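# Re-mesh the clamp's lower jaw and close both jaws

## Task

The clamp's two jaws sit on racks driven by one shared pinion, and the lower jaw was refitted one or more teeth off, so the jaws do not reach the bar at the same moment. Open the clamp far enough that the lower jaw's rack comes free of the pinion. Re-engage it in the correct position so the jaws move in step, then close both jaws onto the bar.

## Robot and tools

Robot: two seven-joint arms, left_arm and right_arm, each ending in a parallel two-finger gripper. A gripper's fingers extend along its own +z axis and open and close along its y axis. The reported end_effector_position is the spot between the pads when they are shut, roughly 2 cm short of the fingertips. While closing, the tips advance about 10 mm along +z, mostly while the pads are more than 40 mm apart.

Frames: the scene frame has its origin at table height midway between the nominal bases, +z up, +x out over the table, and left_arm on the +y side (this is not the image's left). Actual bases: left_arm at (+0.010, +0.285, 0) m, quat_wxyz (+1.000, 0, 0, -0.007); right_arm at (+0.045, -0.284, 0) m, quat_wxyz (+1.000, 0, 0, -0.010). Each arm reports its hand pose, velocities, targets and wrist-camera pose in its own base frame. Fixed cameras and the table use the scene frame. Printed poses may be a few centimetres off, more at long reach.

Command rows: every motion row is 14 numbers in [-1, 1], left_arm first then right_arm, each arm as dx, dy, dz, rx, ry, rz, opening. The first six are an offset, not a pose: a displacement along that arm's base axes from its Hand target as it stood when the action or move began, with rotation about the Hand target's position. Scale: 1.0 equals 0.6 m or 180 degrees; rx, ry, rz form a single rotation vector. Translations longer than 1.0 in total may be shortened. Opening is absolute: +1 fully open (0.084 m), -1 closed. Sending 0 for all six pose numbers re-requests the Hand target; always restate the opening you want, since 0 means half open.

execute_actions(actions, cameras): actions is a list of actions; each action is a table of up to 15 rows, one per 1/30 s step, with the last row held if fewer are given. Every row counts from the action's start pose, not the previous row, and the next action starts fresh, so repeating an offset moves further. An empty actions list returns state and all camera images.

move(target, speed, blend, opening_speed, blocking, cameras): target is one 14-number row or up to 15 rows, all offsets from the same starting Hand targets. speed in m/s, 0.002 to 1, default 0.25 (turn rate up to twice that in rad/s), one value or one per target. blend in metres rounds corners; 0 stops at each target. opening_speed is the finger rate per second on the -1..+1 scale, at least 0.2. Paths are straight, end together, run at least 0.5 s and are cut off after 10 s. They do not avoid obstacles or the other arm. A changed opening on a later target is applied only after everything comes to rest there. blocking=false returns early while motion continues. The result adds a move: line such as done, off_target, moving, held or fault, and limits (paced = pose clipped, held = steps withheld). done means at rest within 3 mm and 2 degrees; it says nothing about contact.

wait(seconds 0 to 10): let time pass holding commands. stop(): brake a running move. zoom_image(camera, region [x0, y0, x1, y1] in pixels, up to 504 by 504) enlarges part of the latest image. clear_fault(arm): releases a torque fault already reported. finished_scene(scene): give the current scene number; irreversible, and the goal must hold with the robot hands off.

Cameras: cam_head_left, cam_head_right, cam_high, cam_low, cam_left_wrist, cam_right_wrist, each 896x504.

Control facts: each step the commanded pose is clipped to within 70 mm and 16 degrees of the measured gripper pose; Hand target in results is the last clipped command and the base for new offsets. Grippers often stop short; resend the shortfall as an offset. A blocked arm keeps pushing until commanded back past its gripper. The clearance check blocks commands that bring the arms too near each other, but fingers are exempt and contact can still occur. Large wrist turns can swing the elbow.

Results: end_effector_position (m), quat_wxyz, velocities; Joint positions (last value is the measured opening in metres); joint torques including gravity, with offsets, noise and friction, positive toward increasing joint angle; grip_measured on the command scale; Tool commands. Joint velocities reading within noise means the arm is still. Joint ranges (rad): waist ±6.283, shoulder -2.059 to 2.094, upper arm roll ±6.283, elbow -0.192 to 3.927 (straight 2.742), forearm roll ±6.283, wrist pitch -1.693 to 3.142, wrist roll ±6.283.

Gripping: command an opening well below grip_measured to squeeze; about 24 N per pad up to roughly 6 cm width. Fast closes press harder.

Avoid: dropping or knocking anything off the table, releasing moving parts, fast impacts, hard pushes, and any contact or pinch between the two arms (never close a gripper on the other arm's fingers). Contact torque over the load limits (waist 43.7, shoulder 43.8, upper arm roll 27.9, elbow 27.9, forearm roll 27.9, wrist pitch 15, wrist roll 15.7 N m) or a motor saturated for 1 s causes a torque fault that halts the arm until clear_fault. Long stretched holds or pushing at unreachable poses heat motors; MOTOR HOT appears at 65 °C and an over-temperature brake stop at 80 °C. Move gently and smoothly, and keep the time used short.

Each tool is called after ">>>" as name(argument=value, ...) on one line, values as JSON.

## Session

>>> execute_actions(actions=[])

Scene clock: 0.00 s.
left_arm: end_effector_position=(+0.6542, +0.1308, +0.2670) grip_measured=+1.00 end_effector_quat_wxyz=(+0.093, +0.711, -0.472, +0.513) | right_arm: end_effector_position=(+0.5481, +0.0388, +0.2391) grip_measured=+1.00 end_effector_quat_wxyz=(-0.119, -0.392, +0.874, -0.261)
Joint positions: left_arm=[0.382 0.435 0.102 1.481 -1.322 1.091 2.353 0.084] | right_arm=[0.204 0.377 0.12 1.576 -0.596 1.439 2.773 0.084]
Joint velocities: within noise
Joint torques (N m): no reading
Hand target: left_arm +0.6542, +0.1308, +0.2670; +0.093, +0.711, -0.472, +0.513 | right_arm +0.5481, +0.0388, +0.2391; -0.119, -0.392, +0.874, -0.261
Tool commands: left_gripper/opening=+1.0 right_gripper/opening=+1.0

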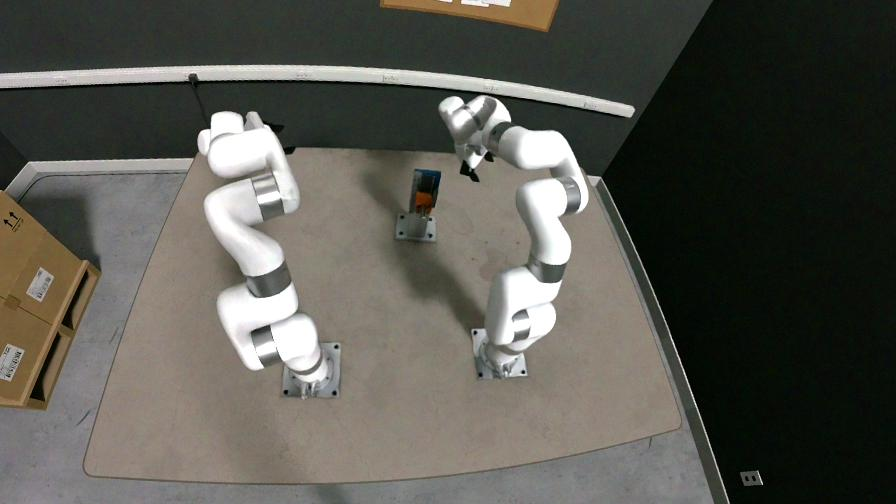

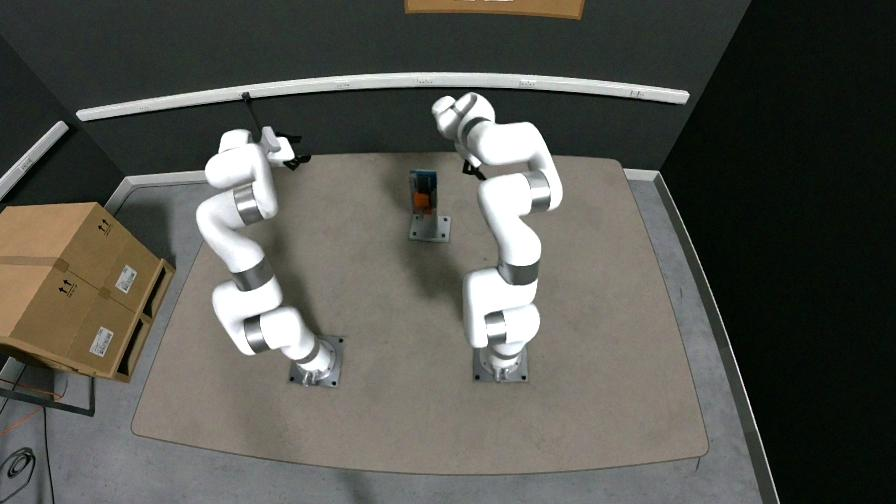

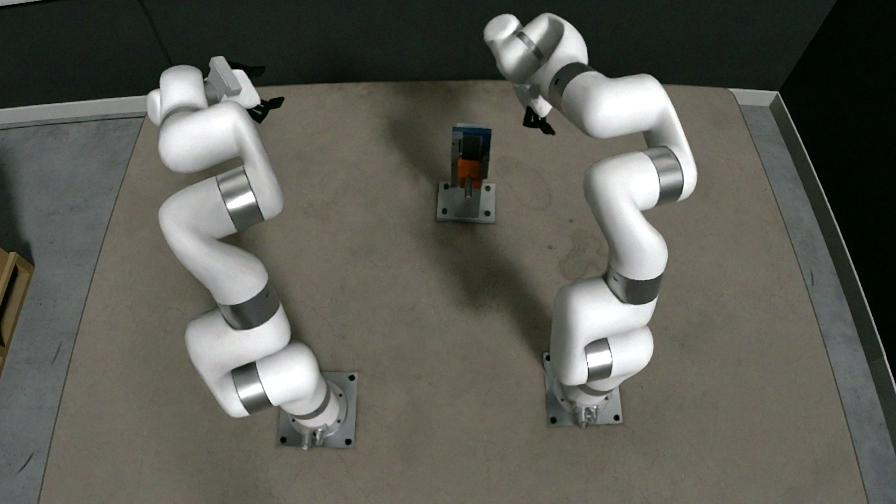

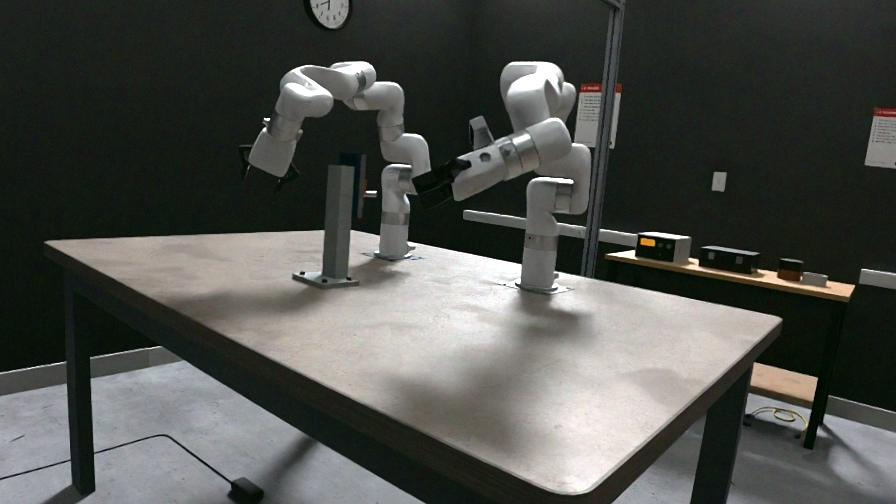

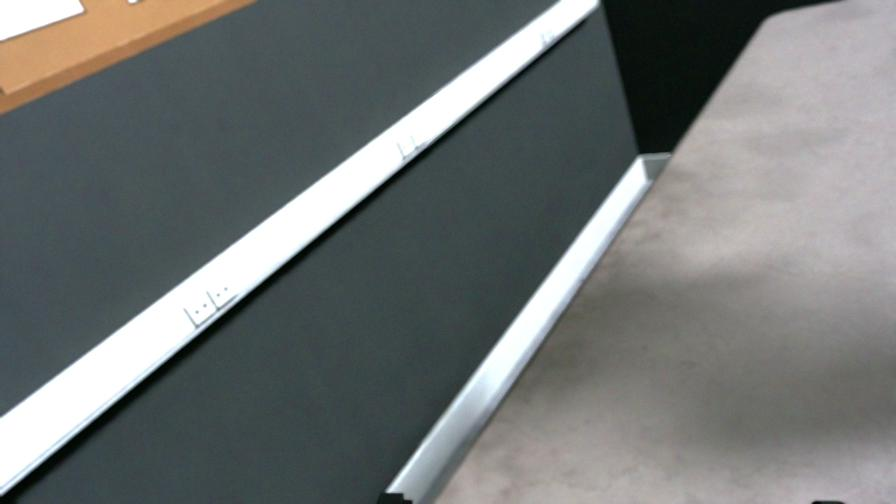

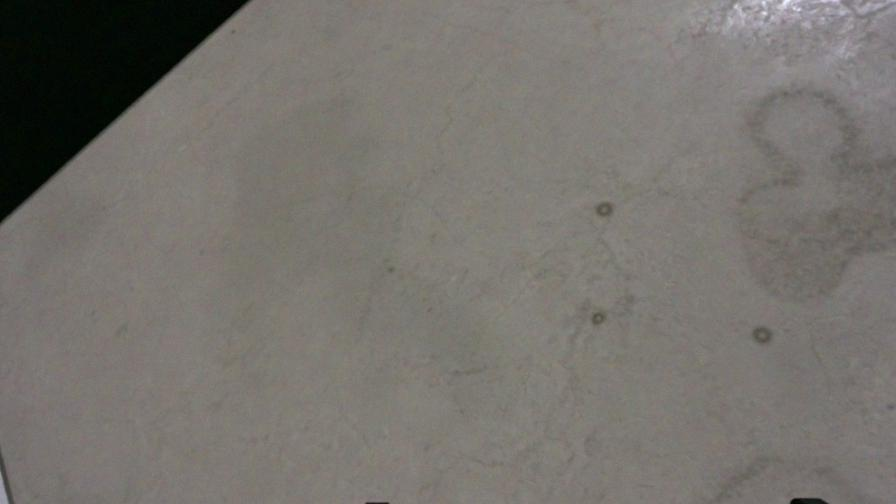

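>>> move(target=[-0.423,-0.3017,0.255,-0.0645,0.1346,0.32,1,-0.08,-0.065,0.235,-0.177,0.0697,0.6738,1], speed=0.4, cameras=["cam_high","cam_low","cam_left_wrist","cam_right_wrist"])

Scene clock: 6.60 s.
left_arm: end_effector_position=(+0.4004, -0.0502, +0.4199) grip_measured=+1.00 end_effector_quat_wxyz=(-0.003, +0.924, +0.006, +0.383) | right_arm: end_effector_position=(+0.5001, -0.0002, +0.3801) grip_measured=+1.00 end_effector_quat_wxyz=(-0.004, +0.924, +0.008, +0.382)
Joint positions: left_arm=[0.499 -0.931 -0.467 0.677 -0.568 0.788 0.282 0.084] | right_arm=[0.509 -0.498 -0.467 0.78 -0.463 0.472 0.316 0.084]
Joint torques (N m): left_arm=[4.85 -4.41 4.14 19.83 2.02 -1.28 -1.07] | right_arm=[7.05 -11.02 1.08 19.95 2.07 -0.56 -2.04]
Hand target: left_arm +0.4004, -0.0502, +0.4200; -0.003, +0.924, +0.006, +0.383 | right_arm +0.5001, -0.0002, +0.3801; -0.004, +0.924, +0.008, +0.382
Off the commanded pose: left_arm 0.000 m, 0 deg | right_arm 0.000 m, 0 deg.
move: done
Images, in order (width x height): cam_high 896x504, cam_low 896x504, cam_left_wrist 896x504, cam_right_wrist 896x504.

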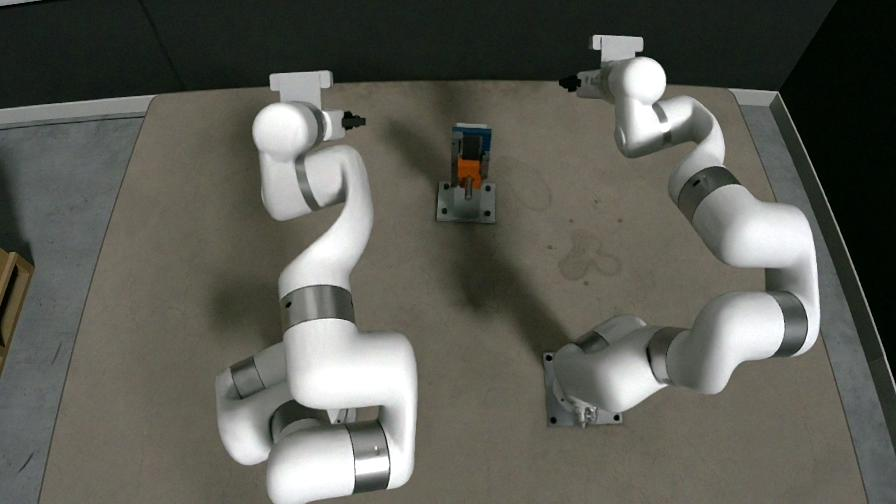

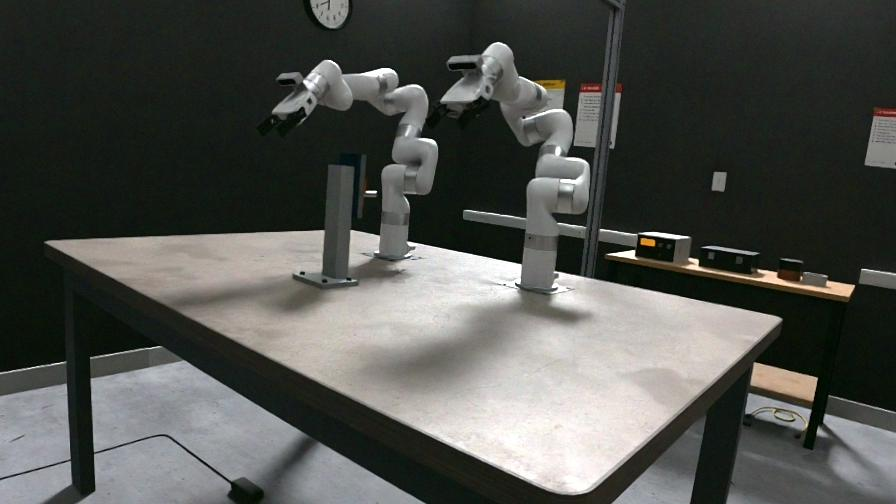

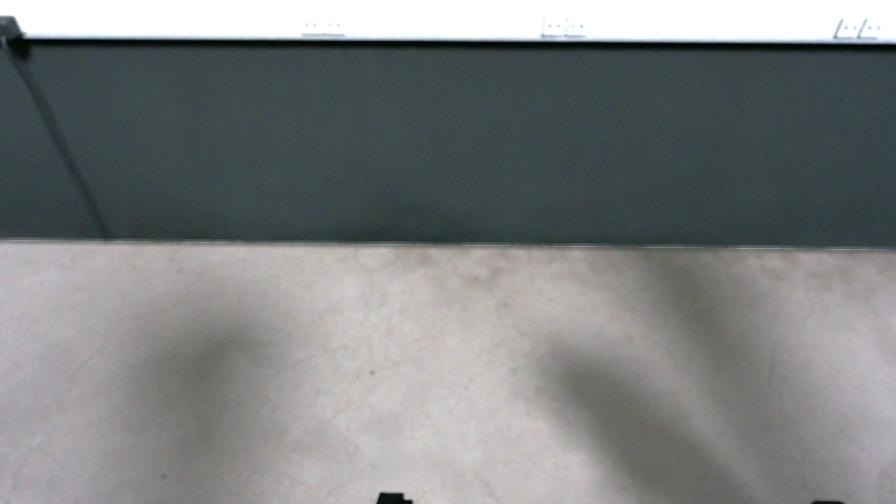

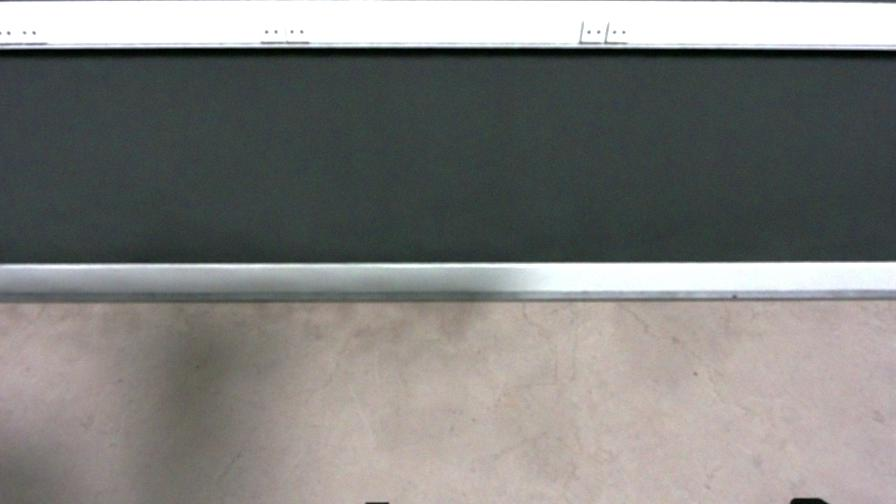

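>>> move(target=[[0,0,0,0,0,0,1,-0.333,0.15,0,0,-0.07,0,1],[0,0,0,0,0,0,1,-0.35,0.383,-0.13,0,-0.194,0,1]], speed=0.3, blend=[0.05,0], cameras=["cam_high","cam_low","cam_right_wrist"])

Scene clock: 9.40 s.
left_arm: end_effector_position=(+0.4004, -0.0502, +0.4200) grip_measured=+1.00 end_effector_quat_wxyz=(-0.003, +0.924, +0.006, +0.383) | right_arm: end_effector_position=(+0.2900, +0.2296, +0.3021) grip_measured=+1.00 end_effector_quat_wxyz=(-0.001, +0.767, +0.009, +0.642)
Joint positions: left_arm=[0.499 -0.931 -0.467 0.677 -0.568 0.788 0.282 0.084] | right_arm=[0.149 -1.231 0.896 0.163 -0.906 0.267 1.81 0.084]
Joint torques (N m): left_arm=[4.56 -4.56 4.16 19.89 1.99 -1.7 -0.82] | right_arm=[-6.64 -0.94 -3.53 14.37 -1.27 -1.47 1.92]
Hand target: left_arm +0.4004, -0.0502, +0.4200; -0.003, +0.924, +0.006, +0.383 | right_arm +0.2901, +0.2296, +0.3021; -0.001, +0.767, +0.009, +0.642
Off the commanded pose: left_arm 0.000 m, 0 deg | right_arm 0.000 m, 0 deg.
move: done
Images, in order (width x height): cam_high 896x504, cam_low 896x504, cam_right_wrist 896x504.

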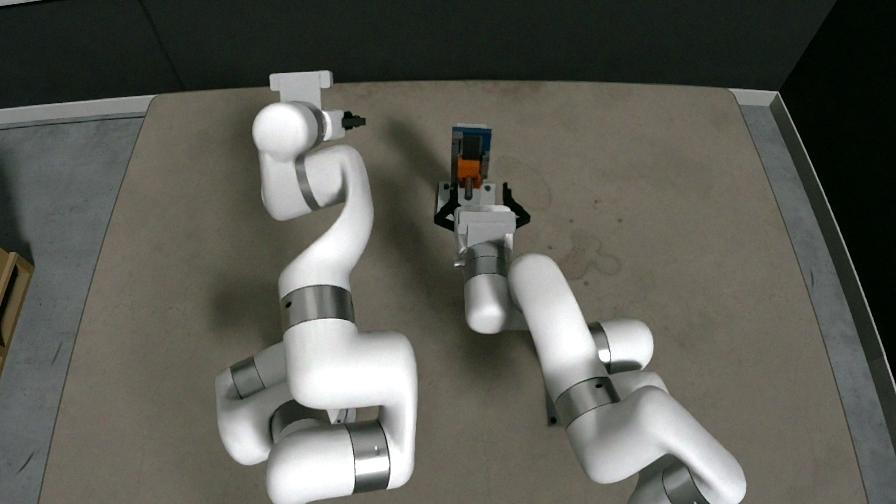

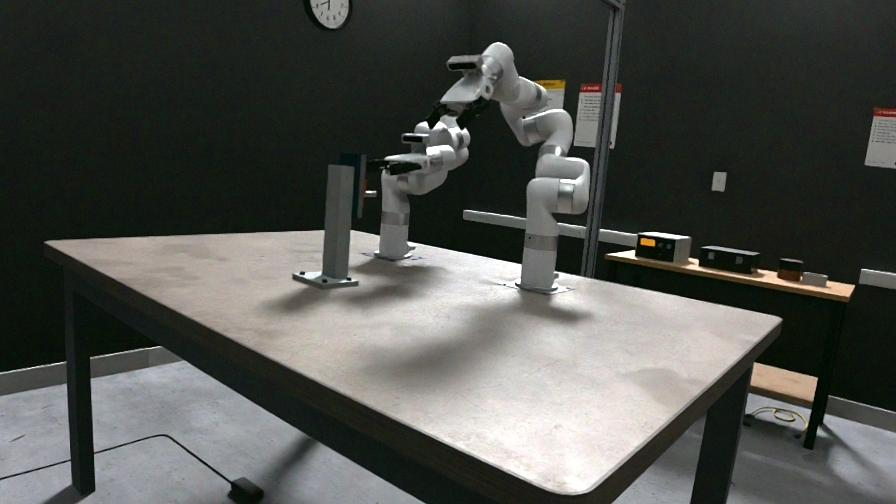

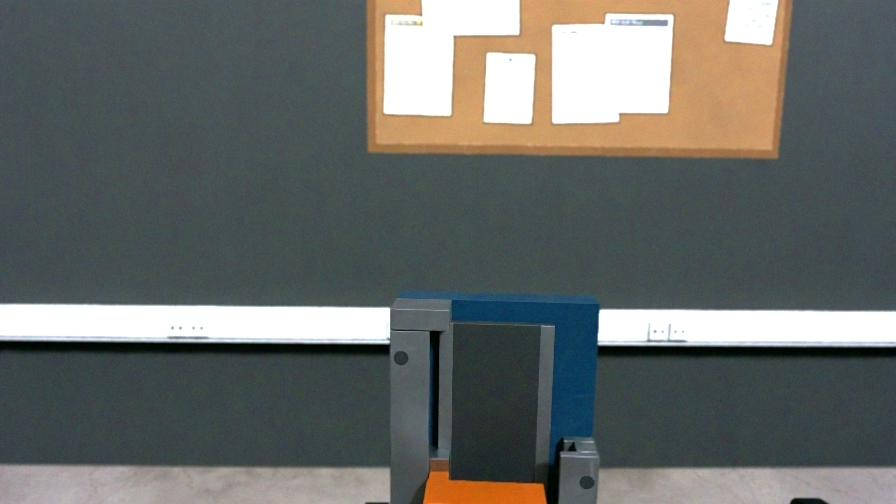

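>>> move(target=[0,0,0,0,0,0,1,0.033,0.03,-0.178,0,-0.028,0,1], speed=0.2, cameras=["cam_low","cam_right_wrist"])

>>> zoom_image(camera="cam_right_wrist", region=[380, 204, 680, 504])

Scene clock: 11.40 s.
left_arm: end_effector_position=(+0.4004, -0.0502, +0.4200) grip_measured=+1.00 end_effector_quat_wxyz=(-0.003, +0.924, +0.006, +0.383) | right_arm: end_effector_position=(+0.3098, +0.2477, +0.1953) grip_measured=+1.00 end_effector_quat_wxyz=(-0.001, +0.738, +0.009, +0.675)
Joint positions: left_arm=[0.499 -0.931 -0.467 0.677 -0.568 0.788 0.282 0.084] | right_arm=[-0.202 -1.455 1.517 0.225 -0.94 0.016 2.422 0.084]
Joint torques (N m): left_arm=[4.61 -4.18 4.1 19.94 2.1 -1.92 -0.76] | right_arm=[-6.72 1.77 -6.28 -0.06 2.77 -0.77 1.87]
Hand target: left_arm +0.4004, -0.0502, +0.4200; -0.003, +0.924, +0.006, +0.383 | right_arm +0.3099, +0.2476, +0.1953; -0.001, +0.738, +0.009, +0.675
Off the commanded pose: left_arm 0.000 m, 0 deg | right_arm 0.000 m, 0 deg.
move: done
Images, in order (width x height): cam_low 896x504, cam_right_wrist 896x504.

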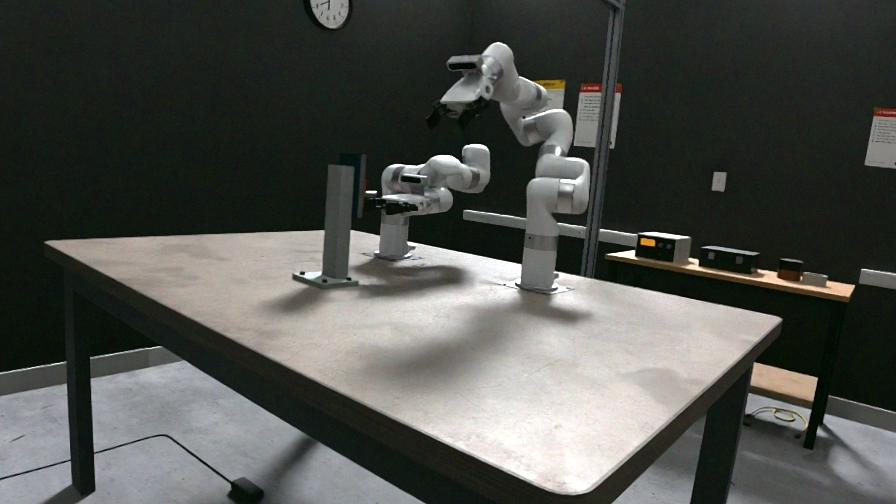

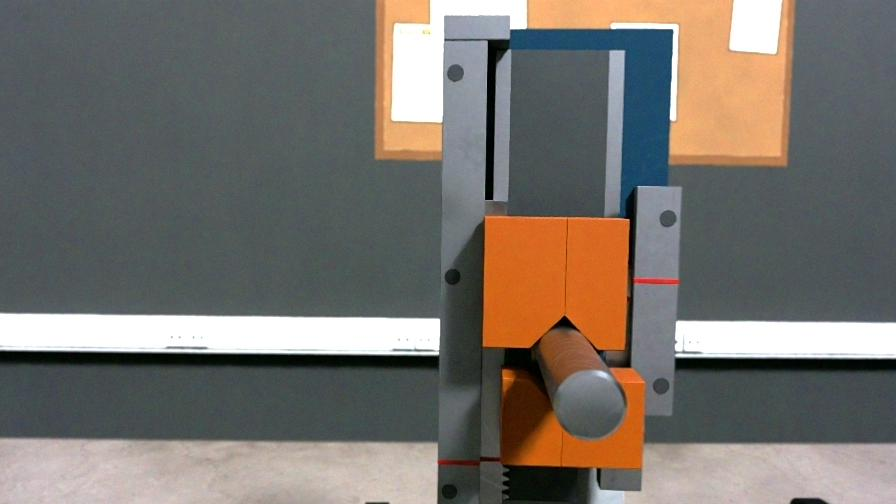

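Scaled by 1.680 from the camera's 896x504 image, which has a finer 1280x720 frame.

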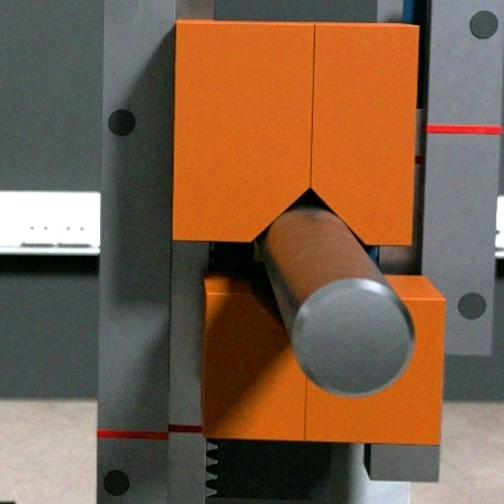

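>>> move(target=[[-0.0673,-0.25,0,0.0045,0.0832,-0.0338,1,0.0337,-0.0103,0.0062,-0.0037,-0.0707,-0.0332,1],[-0.0423,-0.4347,-0.1833,0.0045,0.0832,-0.0338,1,0.0337,-0.0103,0.0062,-0.0037,-0.0707,-0.0332,1]], speed=0.2, blend=[0.04,0], cameras=["cam_low","cam_right_wrist","cam_left_wrist","cam_high"])

Scene clock: 16.37 s.
left_arm: end_effector_position=(+0.3750, -0.3111, +0.3100) grip_measured=+1.00 end_effector_quat_wxyz=(+0.010, +0.965, -0.046, +0.259) | right_arm: end_effector_position=(+0.3301, +0.2414, +0.1990) grip_measured=+1.00 end_effector_quat_wxyz=(+0.040, +0.658, -0.025, +0.752)
Joint positions: left_arm=[0.575 -0.803 -1.116 0.934 -0.611 0.895 -0.195 0.084] | right_arm=[-0.281 -1.549 1.734 0.33 -0.84 0.248 2.541 0.084]
Joint torques (N m): left_arm=[4.83 11.76 9.31 16.87 0.05 -6.32 -0.97] | right_arm=[-6.54 2.18 -7.39 -0.03 2.55 3.09 1.84]
Hand target: left_arm +0.3750, -0.3111, +0.3100; +0.010, +0.965, -0.046, +0.259 | right_arm +0.3301, +0.2414, +0.1990; +0.040, +0.658, -0.025, +0.752
Off the commanded pose: left_arm 0.000 m, 0 deg | right_arm 0.000 m, 0 deg.
move: done
Images, in order (width x height): cam_high 896x504, cam_low 896x504, cam_left_wrist 896x504, cam_right_wrist 896x504.

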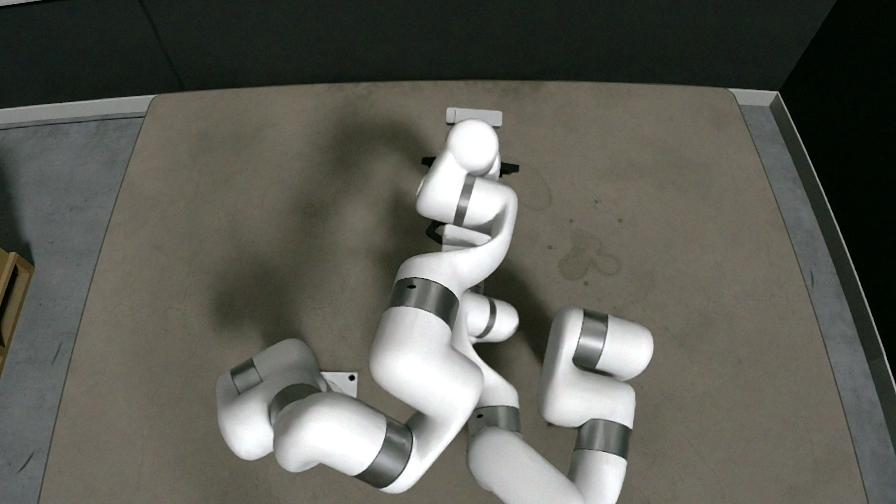

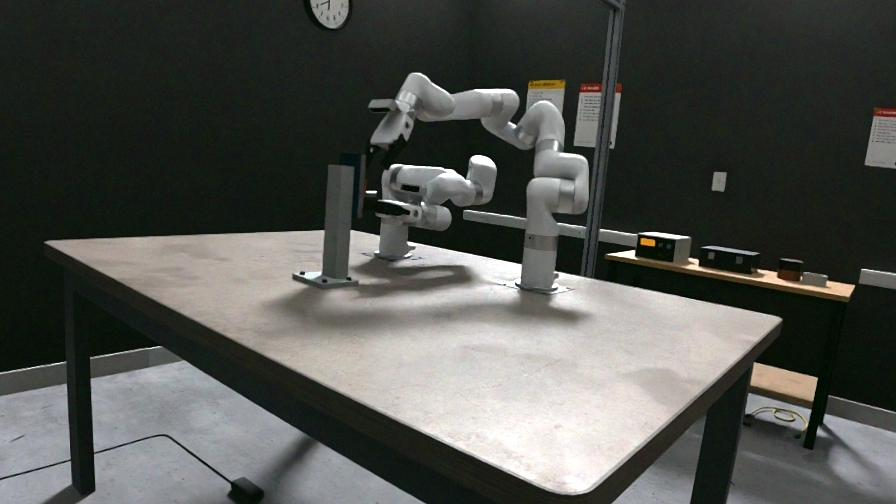

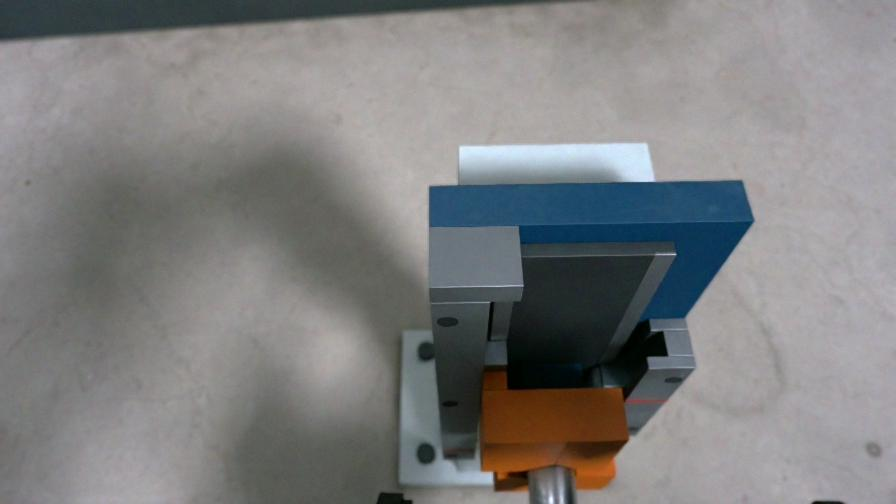

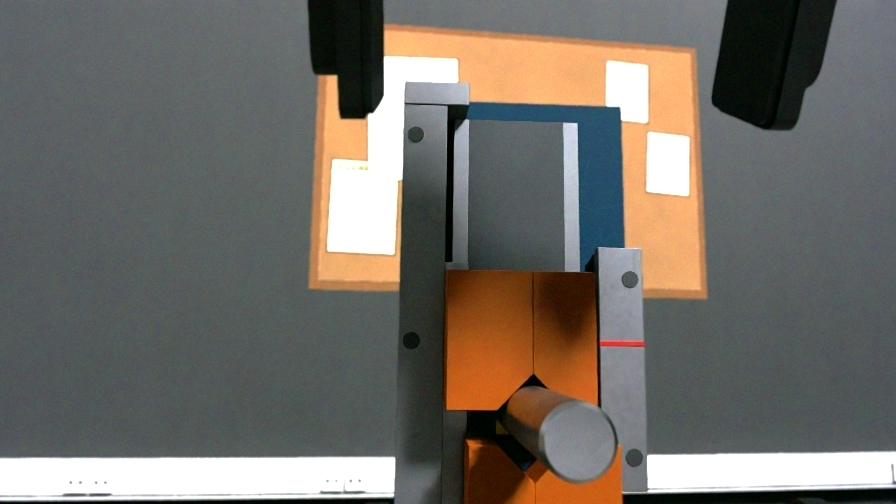

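>>> move(target=[0.0583,0,-0.0933,0,0,0,1,0.0432,0.0032,0.0033,0,0,0,1], speed=0.08, cameras=["cam_right_wrist","cam_left_wrist"])

>>> zoom_image(camera="cam_right_wrist", region=[340, 200, 700, 504])

Scene clock: 19.40 s.
left_arm: end_effector_position=(+0.4100, -0.3111, +0.2540) grip_measured=+1.00 end_effector_quat_wxyz=(+0.010, +0.965, -0.046, +0.259) | right_arm: end_effector_position=(+0.3560, +0.2434, +0.2010) grip_measured=+1.00 end_effector_quat_wxyz=(+0.040, +0.658, -0.025, +0.752)
Joint positions: left_arm=[0.731 -0.721 -1.317 0.901 -0.654 0.709 -0.165 0.084] | right_arm=[-0.395 -1.653 1.712 0.373 -0.87 0.126 2.582 0.084]
Joint torques (N m): left_arm=[4.85 12.72 9.36 16.85 -2 -6.35 0.56] | right_arm=[-6.36 2.42 -12.04 -0.49 -1.47 -0.1 1.81]
Hand target: left_arm +0.4100, -0.3111, +0.2540; +0.010, +0.965, -0.046, +0.259 | right_arm +0.3560, +0.2434, +0.2010; +0.040, +0.658, -0.025, +0.752
Off the commanded pose: left_arm 0.000 m, 0 deg | right_arm 0.000 m, 0 deg.
move: done
Images, in order (width x height): cam_left_wrist 896x504, cam_right_wrist 896x504.

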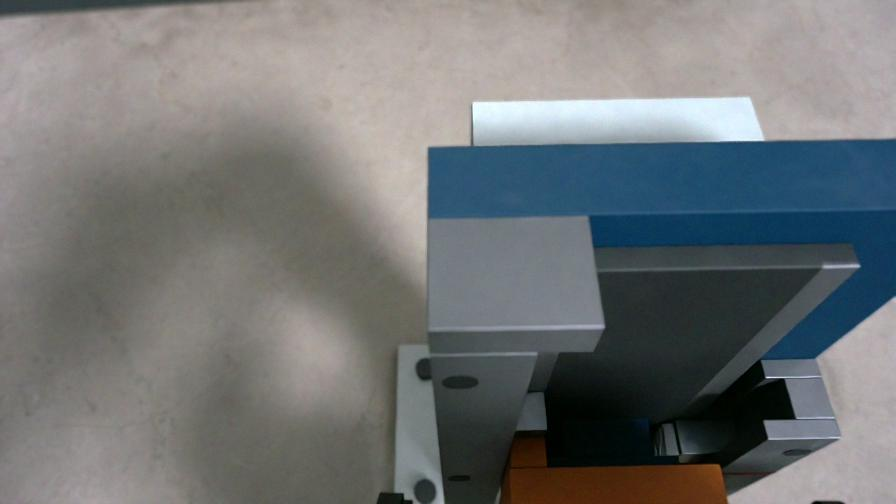

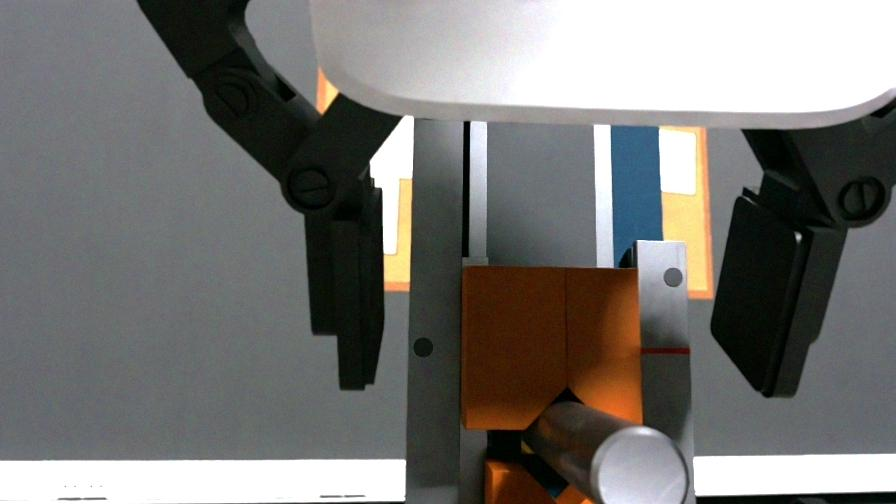

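Scaled by 1.400 from the camera's 896x504 image, which has a finer 1280x720 frame.

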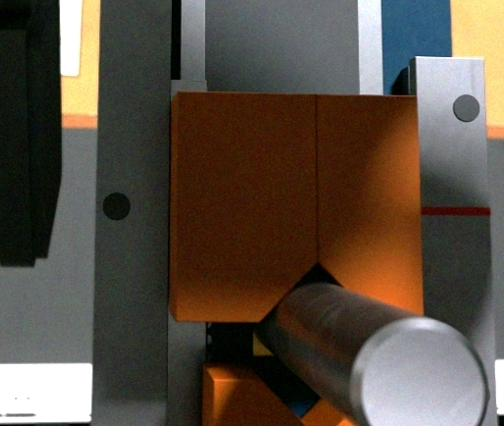

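>>> move(target=[0,0,0,0,0,0,-0.6,0,0,0,0,0,0,-0.7], speed=0.08, opening_speed=1.5, cameras=["cam_right_wrist"])

>>> zoom_image(camera="cam_right_wrist", region=[340, 200, 760, 504])

Scene clock: 22.60 s.
left_arm: end_effector_position=(+0.4101, -0.3110, +0.2540) grip_measured=-0.05 end_effector_quat_wxyz=(+0.010, +0.965, -0.046, +0.259) | right_arm: end_effector_position=(+0.3560, +0.2434, +0.2010) grip_measured=-0.06 end_effector_quat_wxyz=(+0.040, +0.658, -0.025, +0.752)
Joint positions: left_arm=[0.732 -0.721 -1.317 0.901 -0.654 0.709 -0.165 0.042] | right_arm=[-0.395 -1.653 1.712 0.373 -0.87 0.126 2.582 0.041]
Joint torques (N m): left_arm=[-3.5 11.32 5.24 21.27 -2.52 -5.95 0.6] | right_arm=[-6.29 2.34 -11.13 -8.52 -1.37 2.04 1.59]
Hand target: left_arm +0.4100, -0.3111, +0.2540; +0.010, +0.965, -0.046, +0.259 | right_arm +0.3560, +0.2434, +0.2010; +0.040, +0.658, -0.025, +0.752
Off the commanded pose: left_arm 0.000 m, 0 deg | right_arm 0.000 m, 0 deg.
move: done
Images, in order (width x height): cam_right_wrist 896x504.

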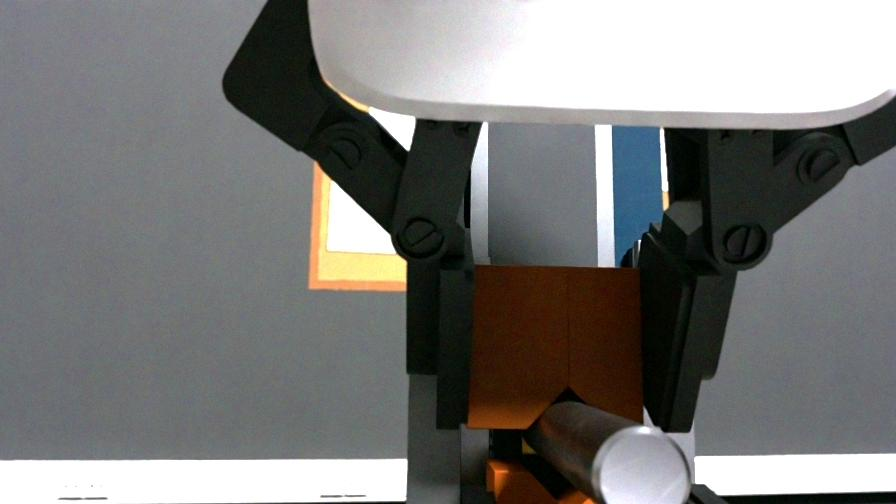

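Scaled by 1.200 from the camera's 896x504 image, which has a finer 1280x720 frame.

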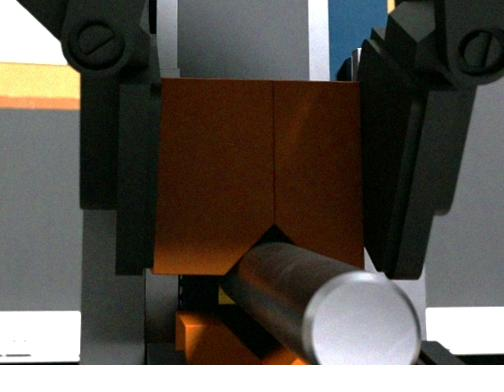

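>>> move(target=[[0,0,0.055,0,0,0,-0.6,0,0,-0.055,0,0,0,-0.7],[0,0,0.0647,0,0,0,-0.6,0,0,-0.055,0,0,0,-0.7]], speed=0.04, cameras=["cam_right_wrist","cam_low"])

>>> zoom_image(camera="cam_right_wrist", region=[360, 200, 720, 504])

Scene clock: 31.63 s.
left_arm: end_effector_position=(+0.4100, -0.3111, +0.2928) grip_measured=-0.05 end_effector_quat_wxyz=(+0.010, +0.965, -0.046, +0.259) | right_arm: end_effector_position=(+0.3560, +0.2434, +0.1680) grip_measured=-0.06 end_effector_quat_wxyz=(+0.040, +0.658, -0.025, +0.752)
Joint positions: left_arm=[0.709 -0.73 -1.232 0.971 -0.611 0.813 -0.172 0.042] | right_arm=[-0.405 -1.658 1.825 0.406 -0.824 0.172 2.644 0.041]
Joint torques (N m): left_arm=[-8.37 1.03 12.37 24.85 1.34 -4.44 -0.67] | right_arm=[-7.63 2.39 -8.25 -4.33 2.57 3.98 1.94]
Hand target: left_arm +0.4100, -0.3111, +0.2928; +0.010, +0.965, -0.046, +0.259 | right_arm +0.3560, +0.2434, +0.1680; +0.040, +0.658, -0.025, +0.752
Off the commanded pose: left_arm 0.000 m, 0 deg | right_arm 0.000 m, 0 deg.
move: done
Images, in order (width x height): cam_low 896x504, cam_right_wrist 896x504.

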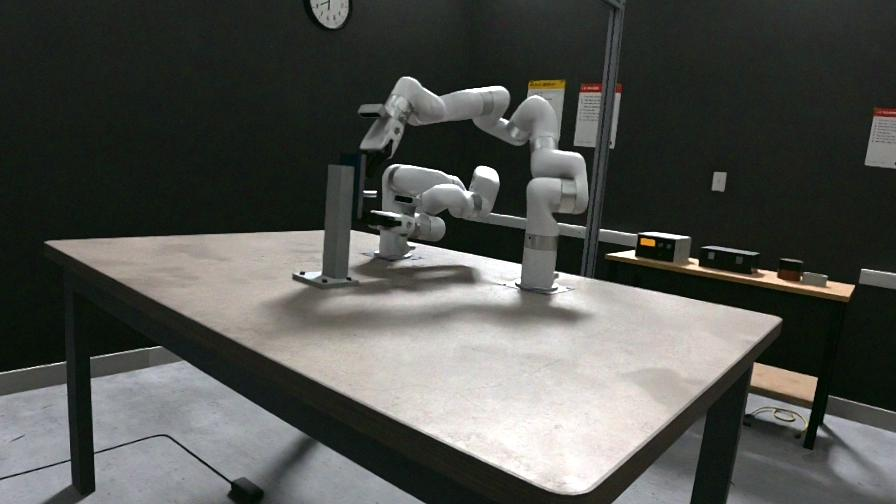

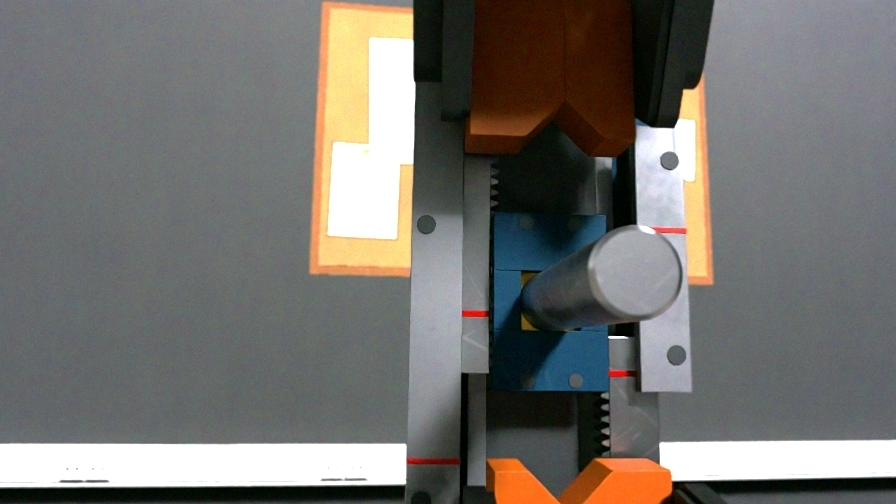

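Scaled by 1.400 from the camera's 896x504 image, which has a finer 1280x720 frame.

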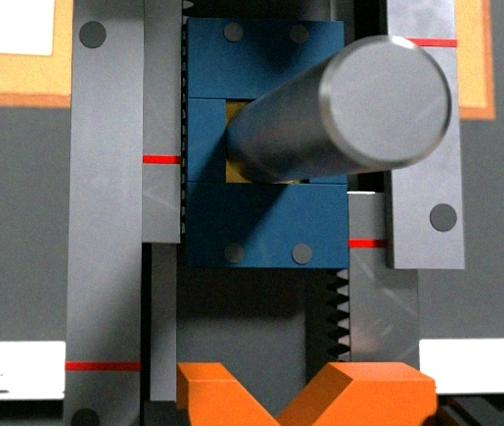

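>>> move(target=[[0,0,-0.0133,0,0,0,-0.6,0,0,0.0133,0,0,0,-0.7],[0,0,-0.0607,0,0,0,-0.6,0,0,0.0615,0,0,0,-0.7]], speed=[0.02,0.035], blend=[0.002,0], cameras=["cam_right_wrist"])

>>> zoom_image(camera="cam_right_wrist", region=[360, 200, 720, 504])

Scene clock: 34.53 s.
left_arm: end_effector_position=(+0.4100, -0.3111, +0.2564) grip_measured=-0.05 end_effector_quat_wxyz=(+0.010, +0.965, -0.046, +0.259) | right_arm: end_effector_position=(+0.3560, +0.2434, +0.2049) grip_measured=-0.06 end_effector_quat_wxyz=(+0.040, +0.658, -0.025, +0.752)
Joint positions: left_arm=[0.729 -0.722 -1.311 0.905 -0.651 0.715 -0.165 0.042] | right_arm=[-0.394 -1.652 1.698 0.369 -0.875 0.121 2.574 0.041]
Joint torques (N m): left_arm=[1.99 13.43 5.33 18.15 -3.42 -9 1.18] | right_arm=[4.27 11.58 -11.48 -9.28 -1.74 0.4 -1.97]
Hand target: left_arm +0.4100, -0.3111, +0.2564; +0.010, +0.965, -0.046, +0.259 | right_arm +0.3560, +0.2434, +0.2049; +0.040, +0.658, -0.025, +0.752
Off the commanded pose: left_arm 0.000 m, 0 deg | right_arm 0.000 m, 0 deg.
move: done
Images, in order (width x height): cam_right_wrist 896x504.

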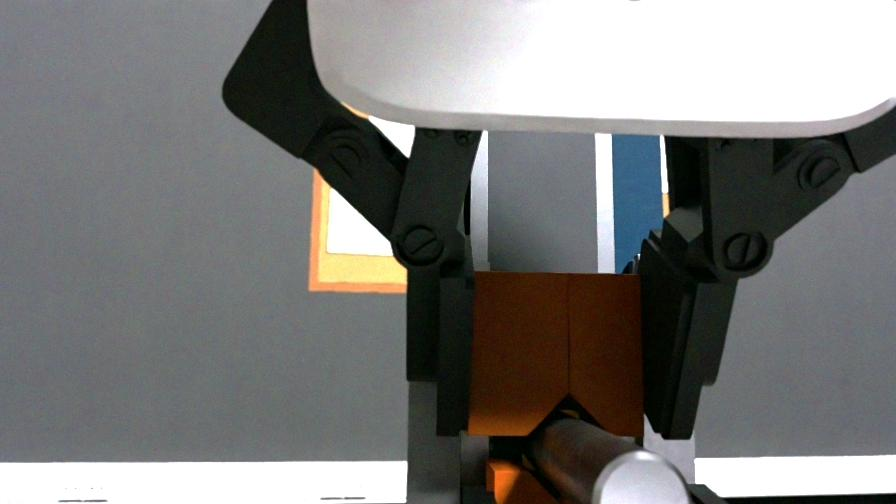

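Scaled by 1.400 from the camera's 896x504 image, which has a finer 1280x720 frame.

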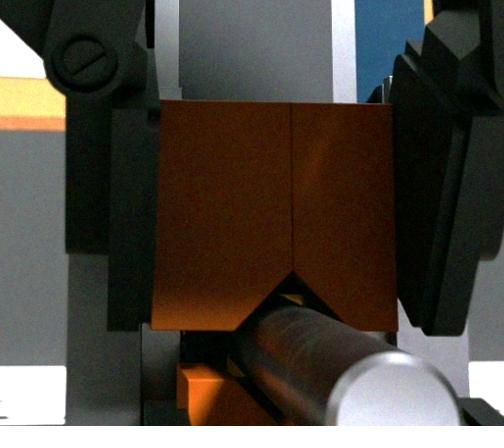

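>>> move(target=[[0,0,-0.0048,0,0,0,-0.6,0,0,0.0052,0,0,0,-0.7],[0,0,-0.0048,0,0,0,1,0,0,0.0052,0,0,0,-0.7],[-0.0833,0,0.145,0,0,0,1,0,0,0.0052,0,0,0,-0.7],[-0.0833,0,0.145,0,0,0,1,0,0,0.0052,0,0,0,1],[-0.1,0.03,0.18,0,0,0,1,-0.08,0.008,-0.01,0,0,0,1]], speed=[0.01,0.1,0.15,0.1,0.12], opening_speed=2, cameras=["cam_right_wrist","cam_left_wrist"])

>>> zoom_image(camera="cam_right_wrist", region=[360, 200, 720, 504])

Scene clock: 40.27 s.
left_arm: end_effector_position=(+0.3500, -0.2931, +0.3644) grip_measured=+1.00 end_effector_quat_wxyz=(+0.010, +0.965, -0.046, +0.259) | right_arm: end_effector_position=(+0.3080, +0.2481, +0.1989) grip_measured=+1.00 end_effector_quat_wxyz=(+0.040, +0.658, -0.025, +0.752)
Joint positions: left_arm=[0.481 -0.853 -0.941 0.979 -0.558 1.056 -0.185 0.084] | right_arm=[-0.195 -1.463 1.746 0.323 -0.791 0.363 2.482 0.084]
Joint torques (N m): left_arm=[-4.62 0.45 13.26 12.98 2.23 -1.1 0.75] | right_arm=[7.3 12.1 -7.02 -3.41 2.26 3.3 -2.01]
Hand target: left_arm +0.3500, -0.2931, +0.3644; +0.010, +0.965, -0.046, +0.259 | right_arm +0.3080, +0.2482, +0.1989; +0.040, +0.658, -0.025, +0.752
Off the commanded pose: left_arm 0.000 m, 0 deg | right_arm 0.000 m, 0 deg.
move: done
Images, in order (width x height): cam_left_wrist 896x504, cam_right_wrist 896x504.

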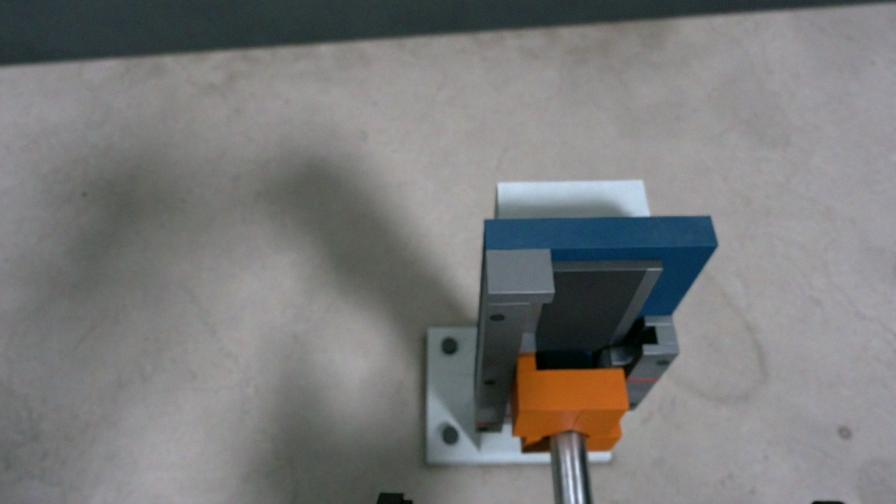

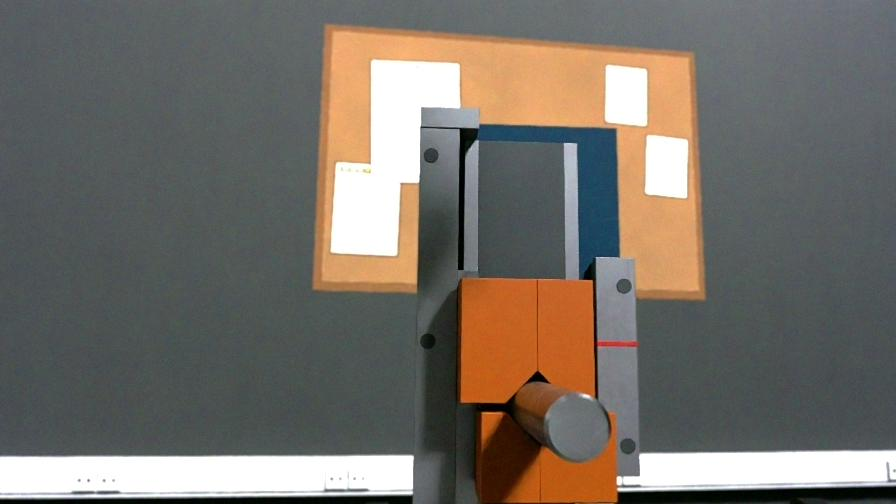

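Scaled by 1.400 from the camera's 896x504 image, which has a finer 1280x720 frame.

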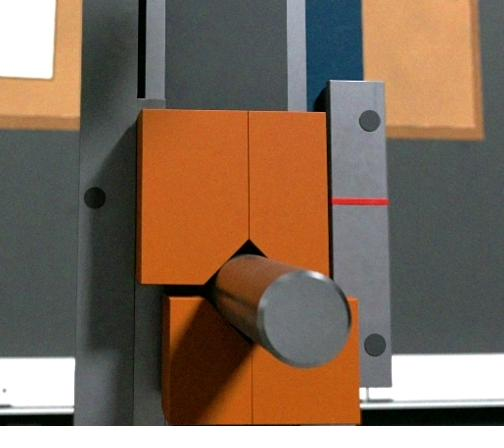

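>>> move(target=[0,0,0,0,0,0,1,-0.03,-0.01,-0.06,0,0.035,0.033,1], speed=0.3, cameras=["cam_right_wrist"])

>>> zoom_image(camera="cam_right_wrist", region=[400, 150, 700, 450])

Scene clock: 41.53 s.
left_arm: end_effector_position=(+0.3500, -0.2931, +0.3644) grip_measured=+1.00 end_effector_quat_wxyz=(+0.010, +0.965, -0.046, +0.259) | right_arm: end_effector_position=(+0.2900, +0.2422, +0.1629) grip_measured=+1.00 end_effector_quat_wxyz=(+0.002, +0.699, +0.011, +0.715)
Joint positions: left_arm=[0.481 -0.853 -0.941 0.979 -0.558 1.056 -0.185 0.084] | right_arm=[-0.099 -1.457 1.783 0.23 -0.821 0.216 2.562 0.084]
Joint torques (N m): left_arm=[-4.56 0.64 13.04 13.58 2.24 -1.27 0.61] | right_arm=[6.93 2.03 -6.24 -4.78 -1.52 -0.34 1.94]
Hand target: left_arm +0.3500, -0.2931, +0.3644; +0.010, +0.965, -0.046, +0.259 | right_arm +0.2900, +0.2422, +0.1629; +0.002, +0.699, +0.011, +0.715
Off the commanded pose: left_arm 0.000 m, 0 deg | right_arm 0.000 m, 0 deg.
move: done
Images, in order (width x height): cam_right_wrist 896x504.

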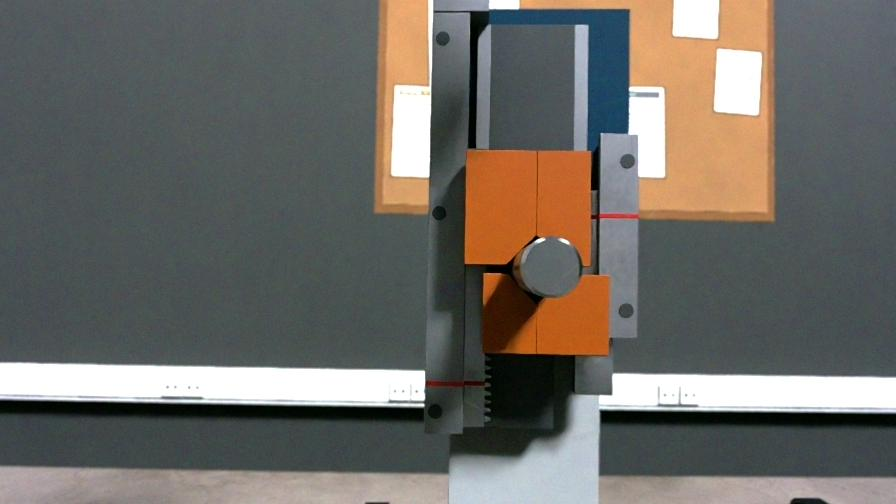

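Scaled by 1.680 from the camera's 896x504 image, which has a finer 1280x720 frame.

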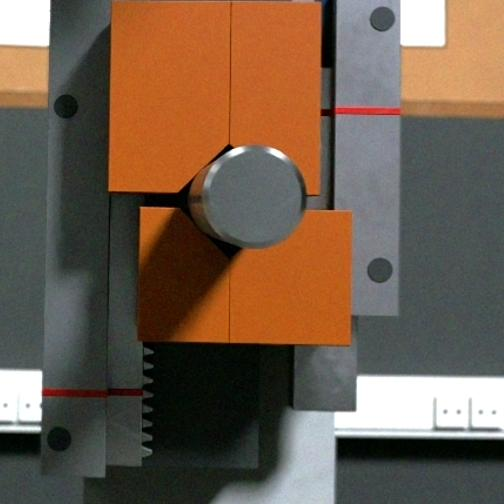

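>>> finished_scene(scene=2)

The scene is finished: the task was done.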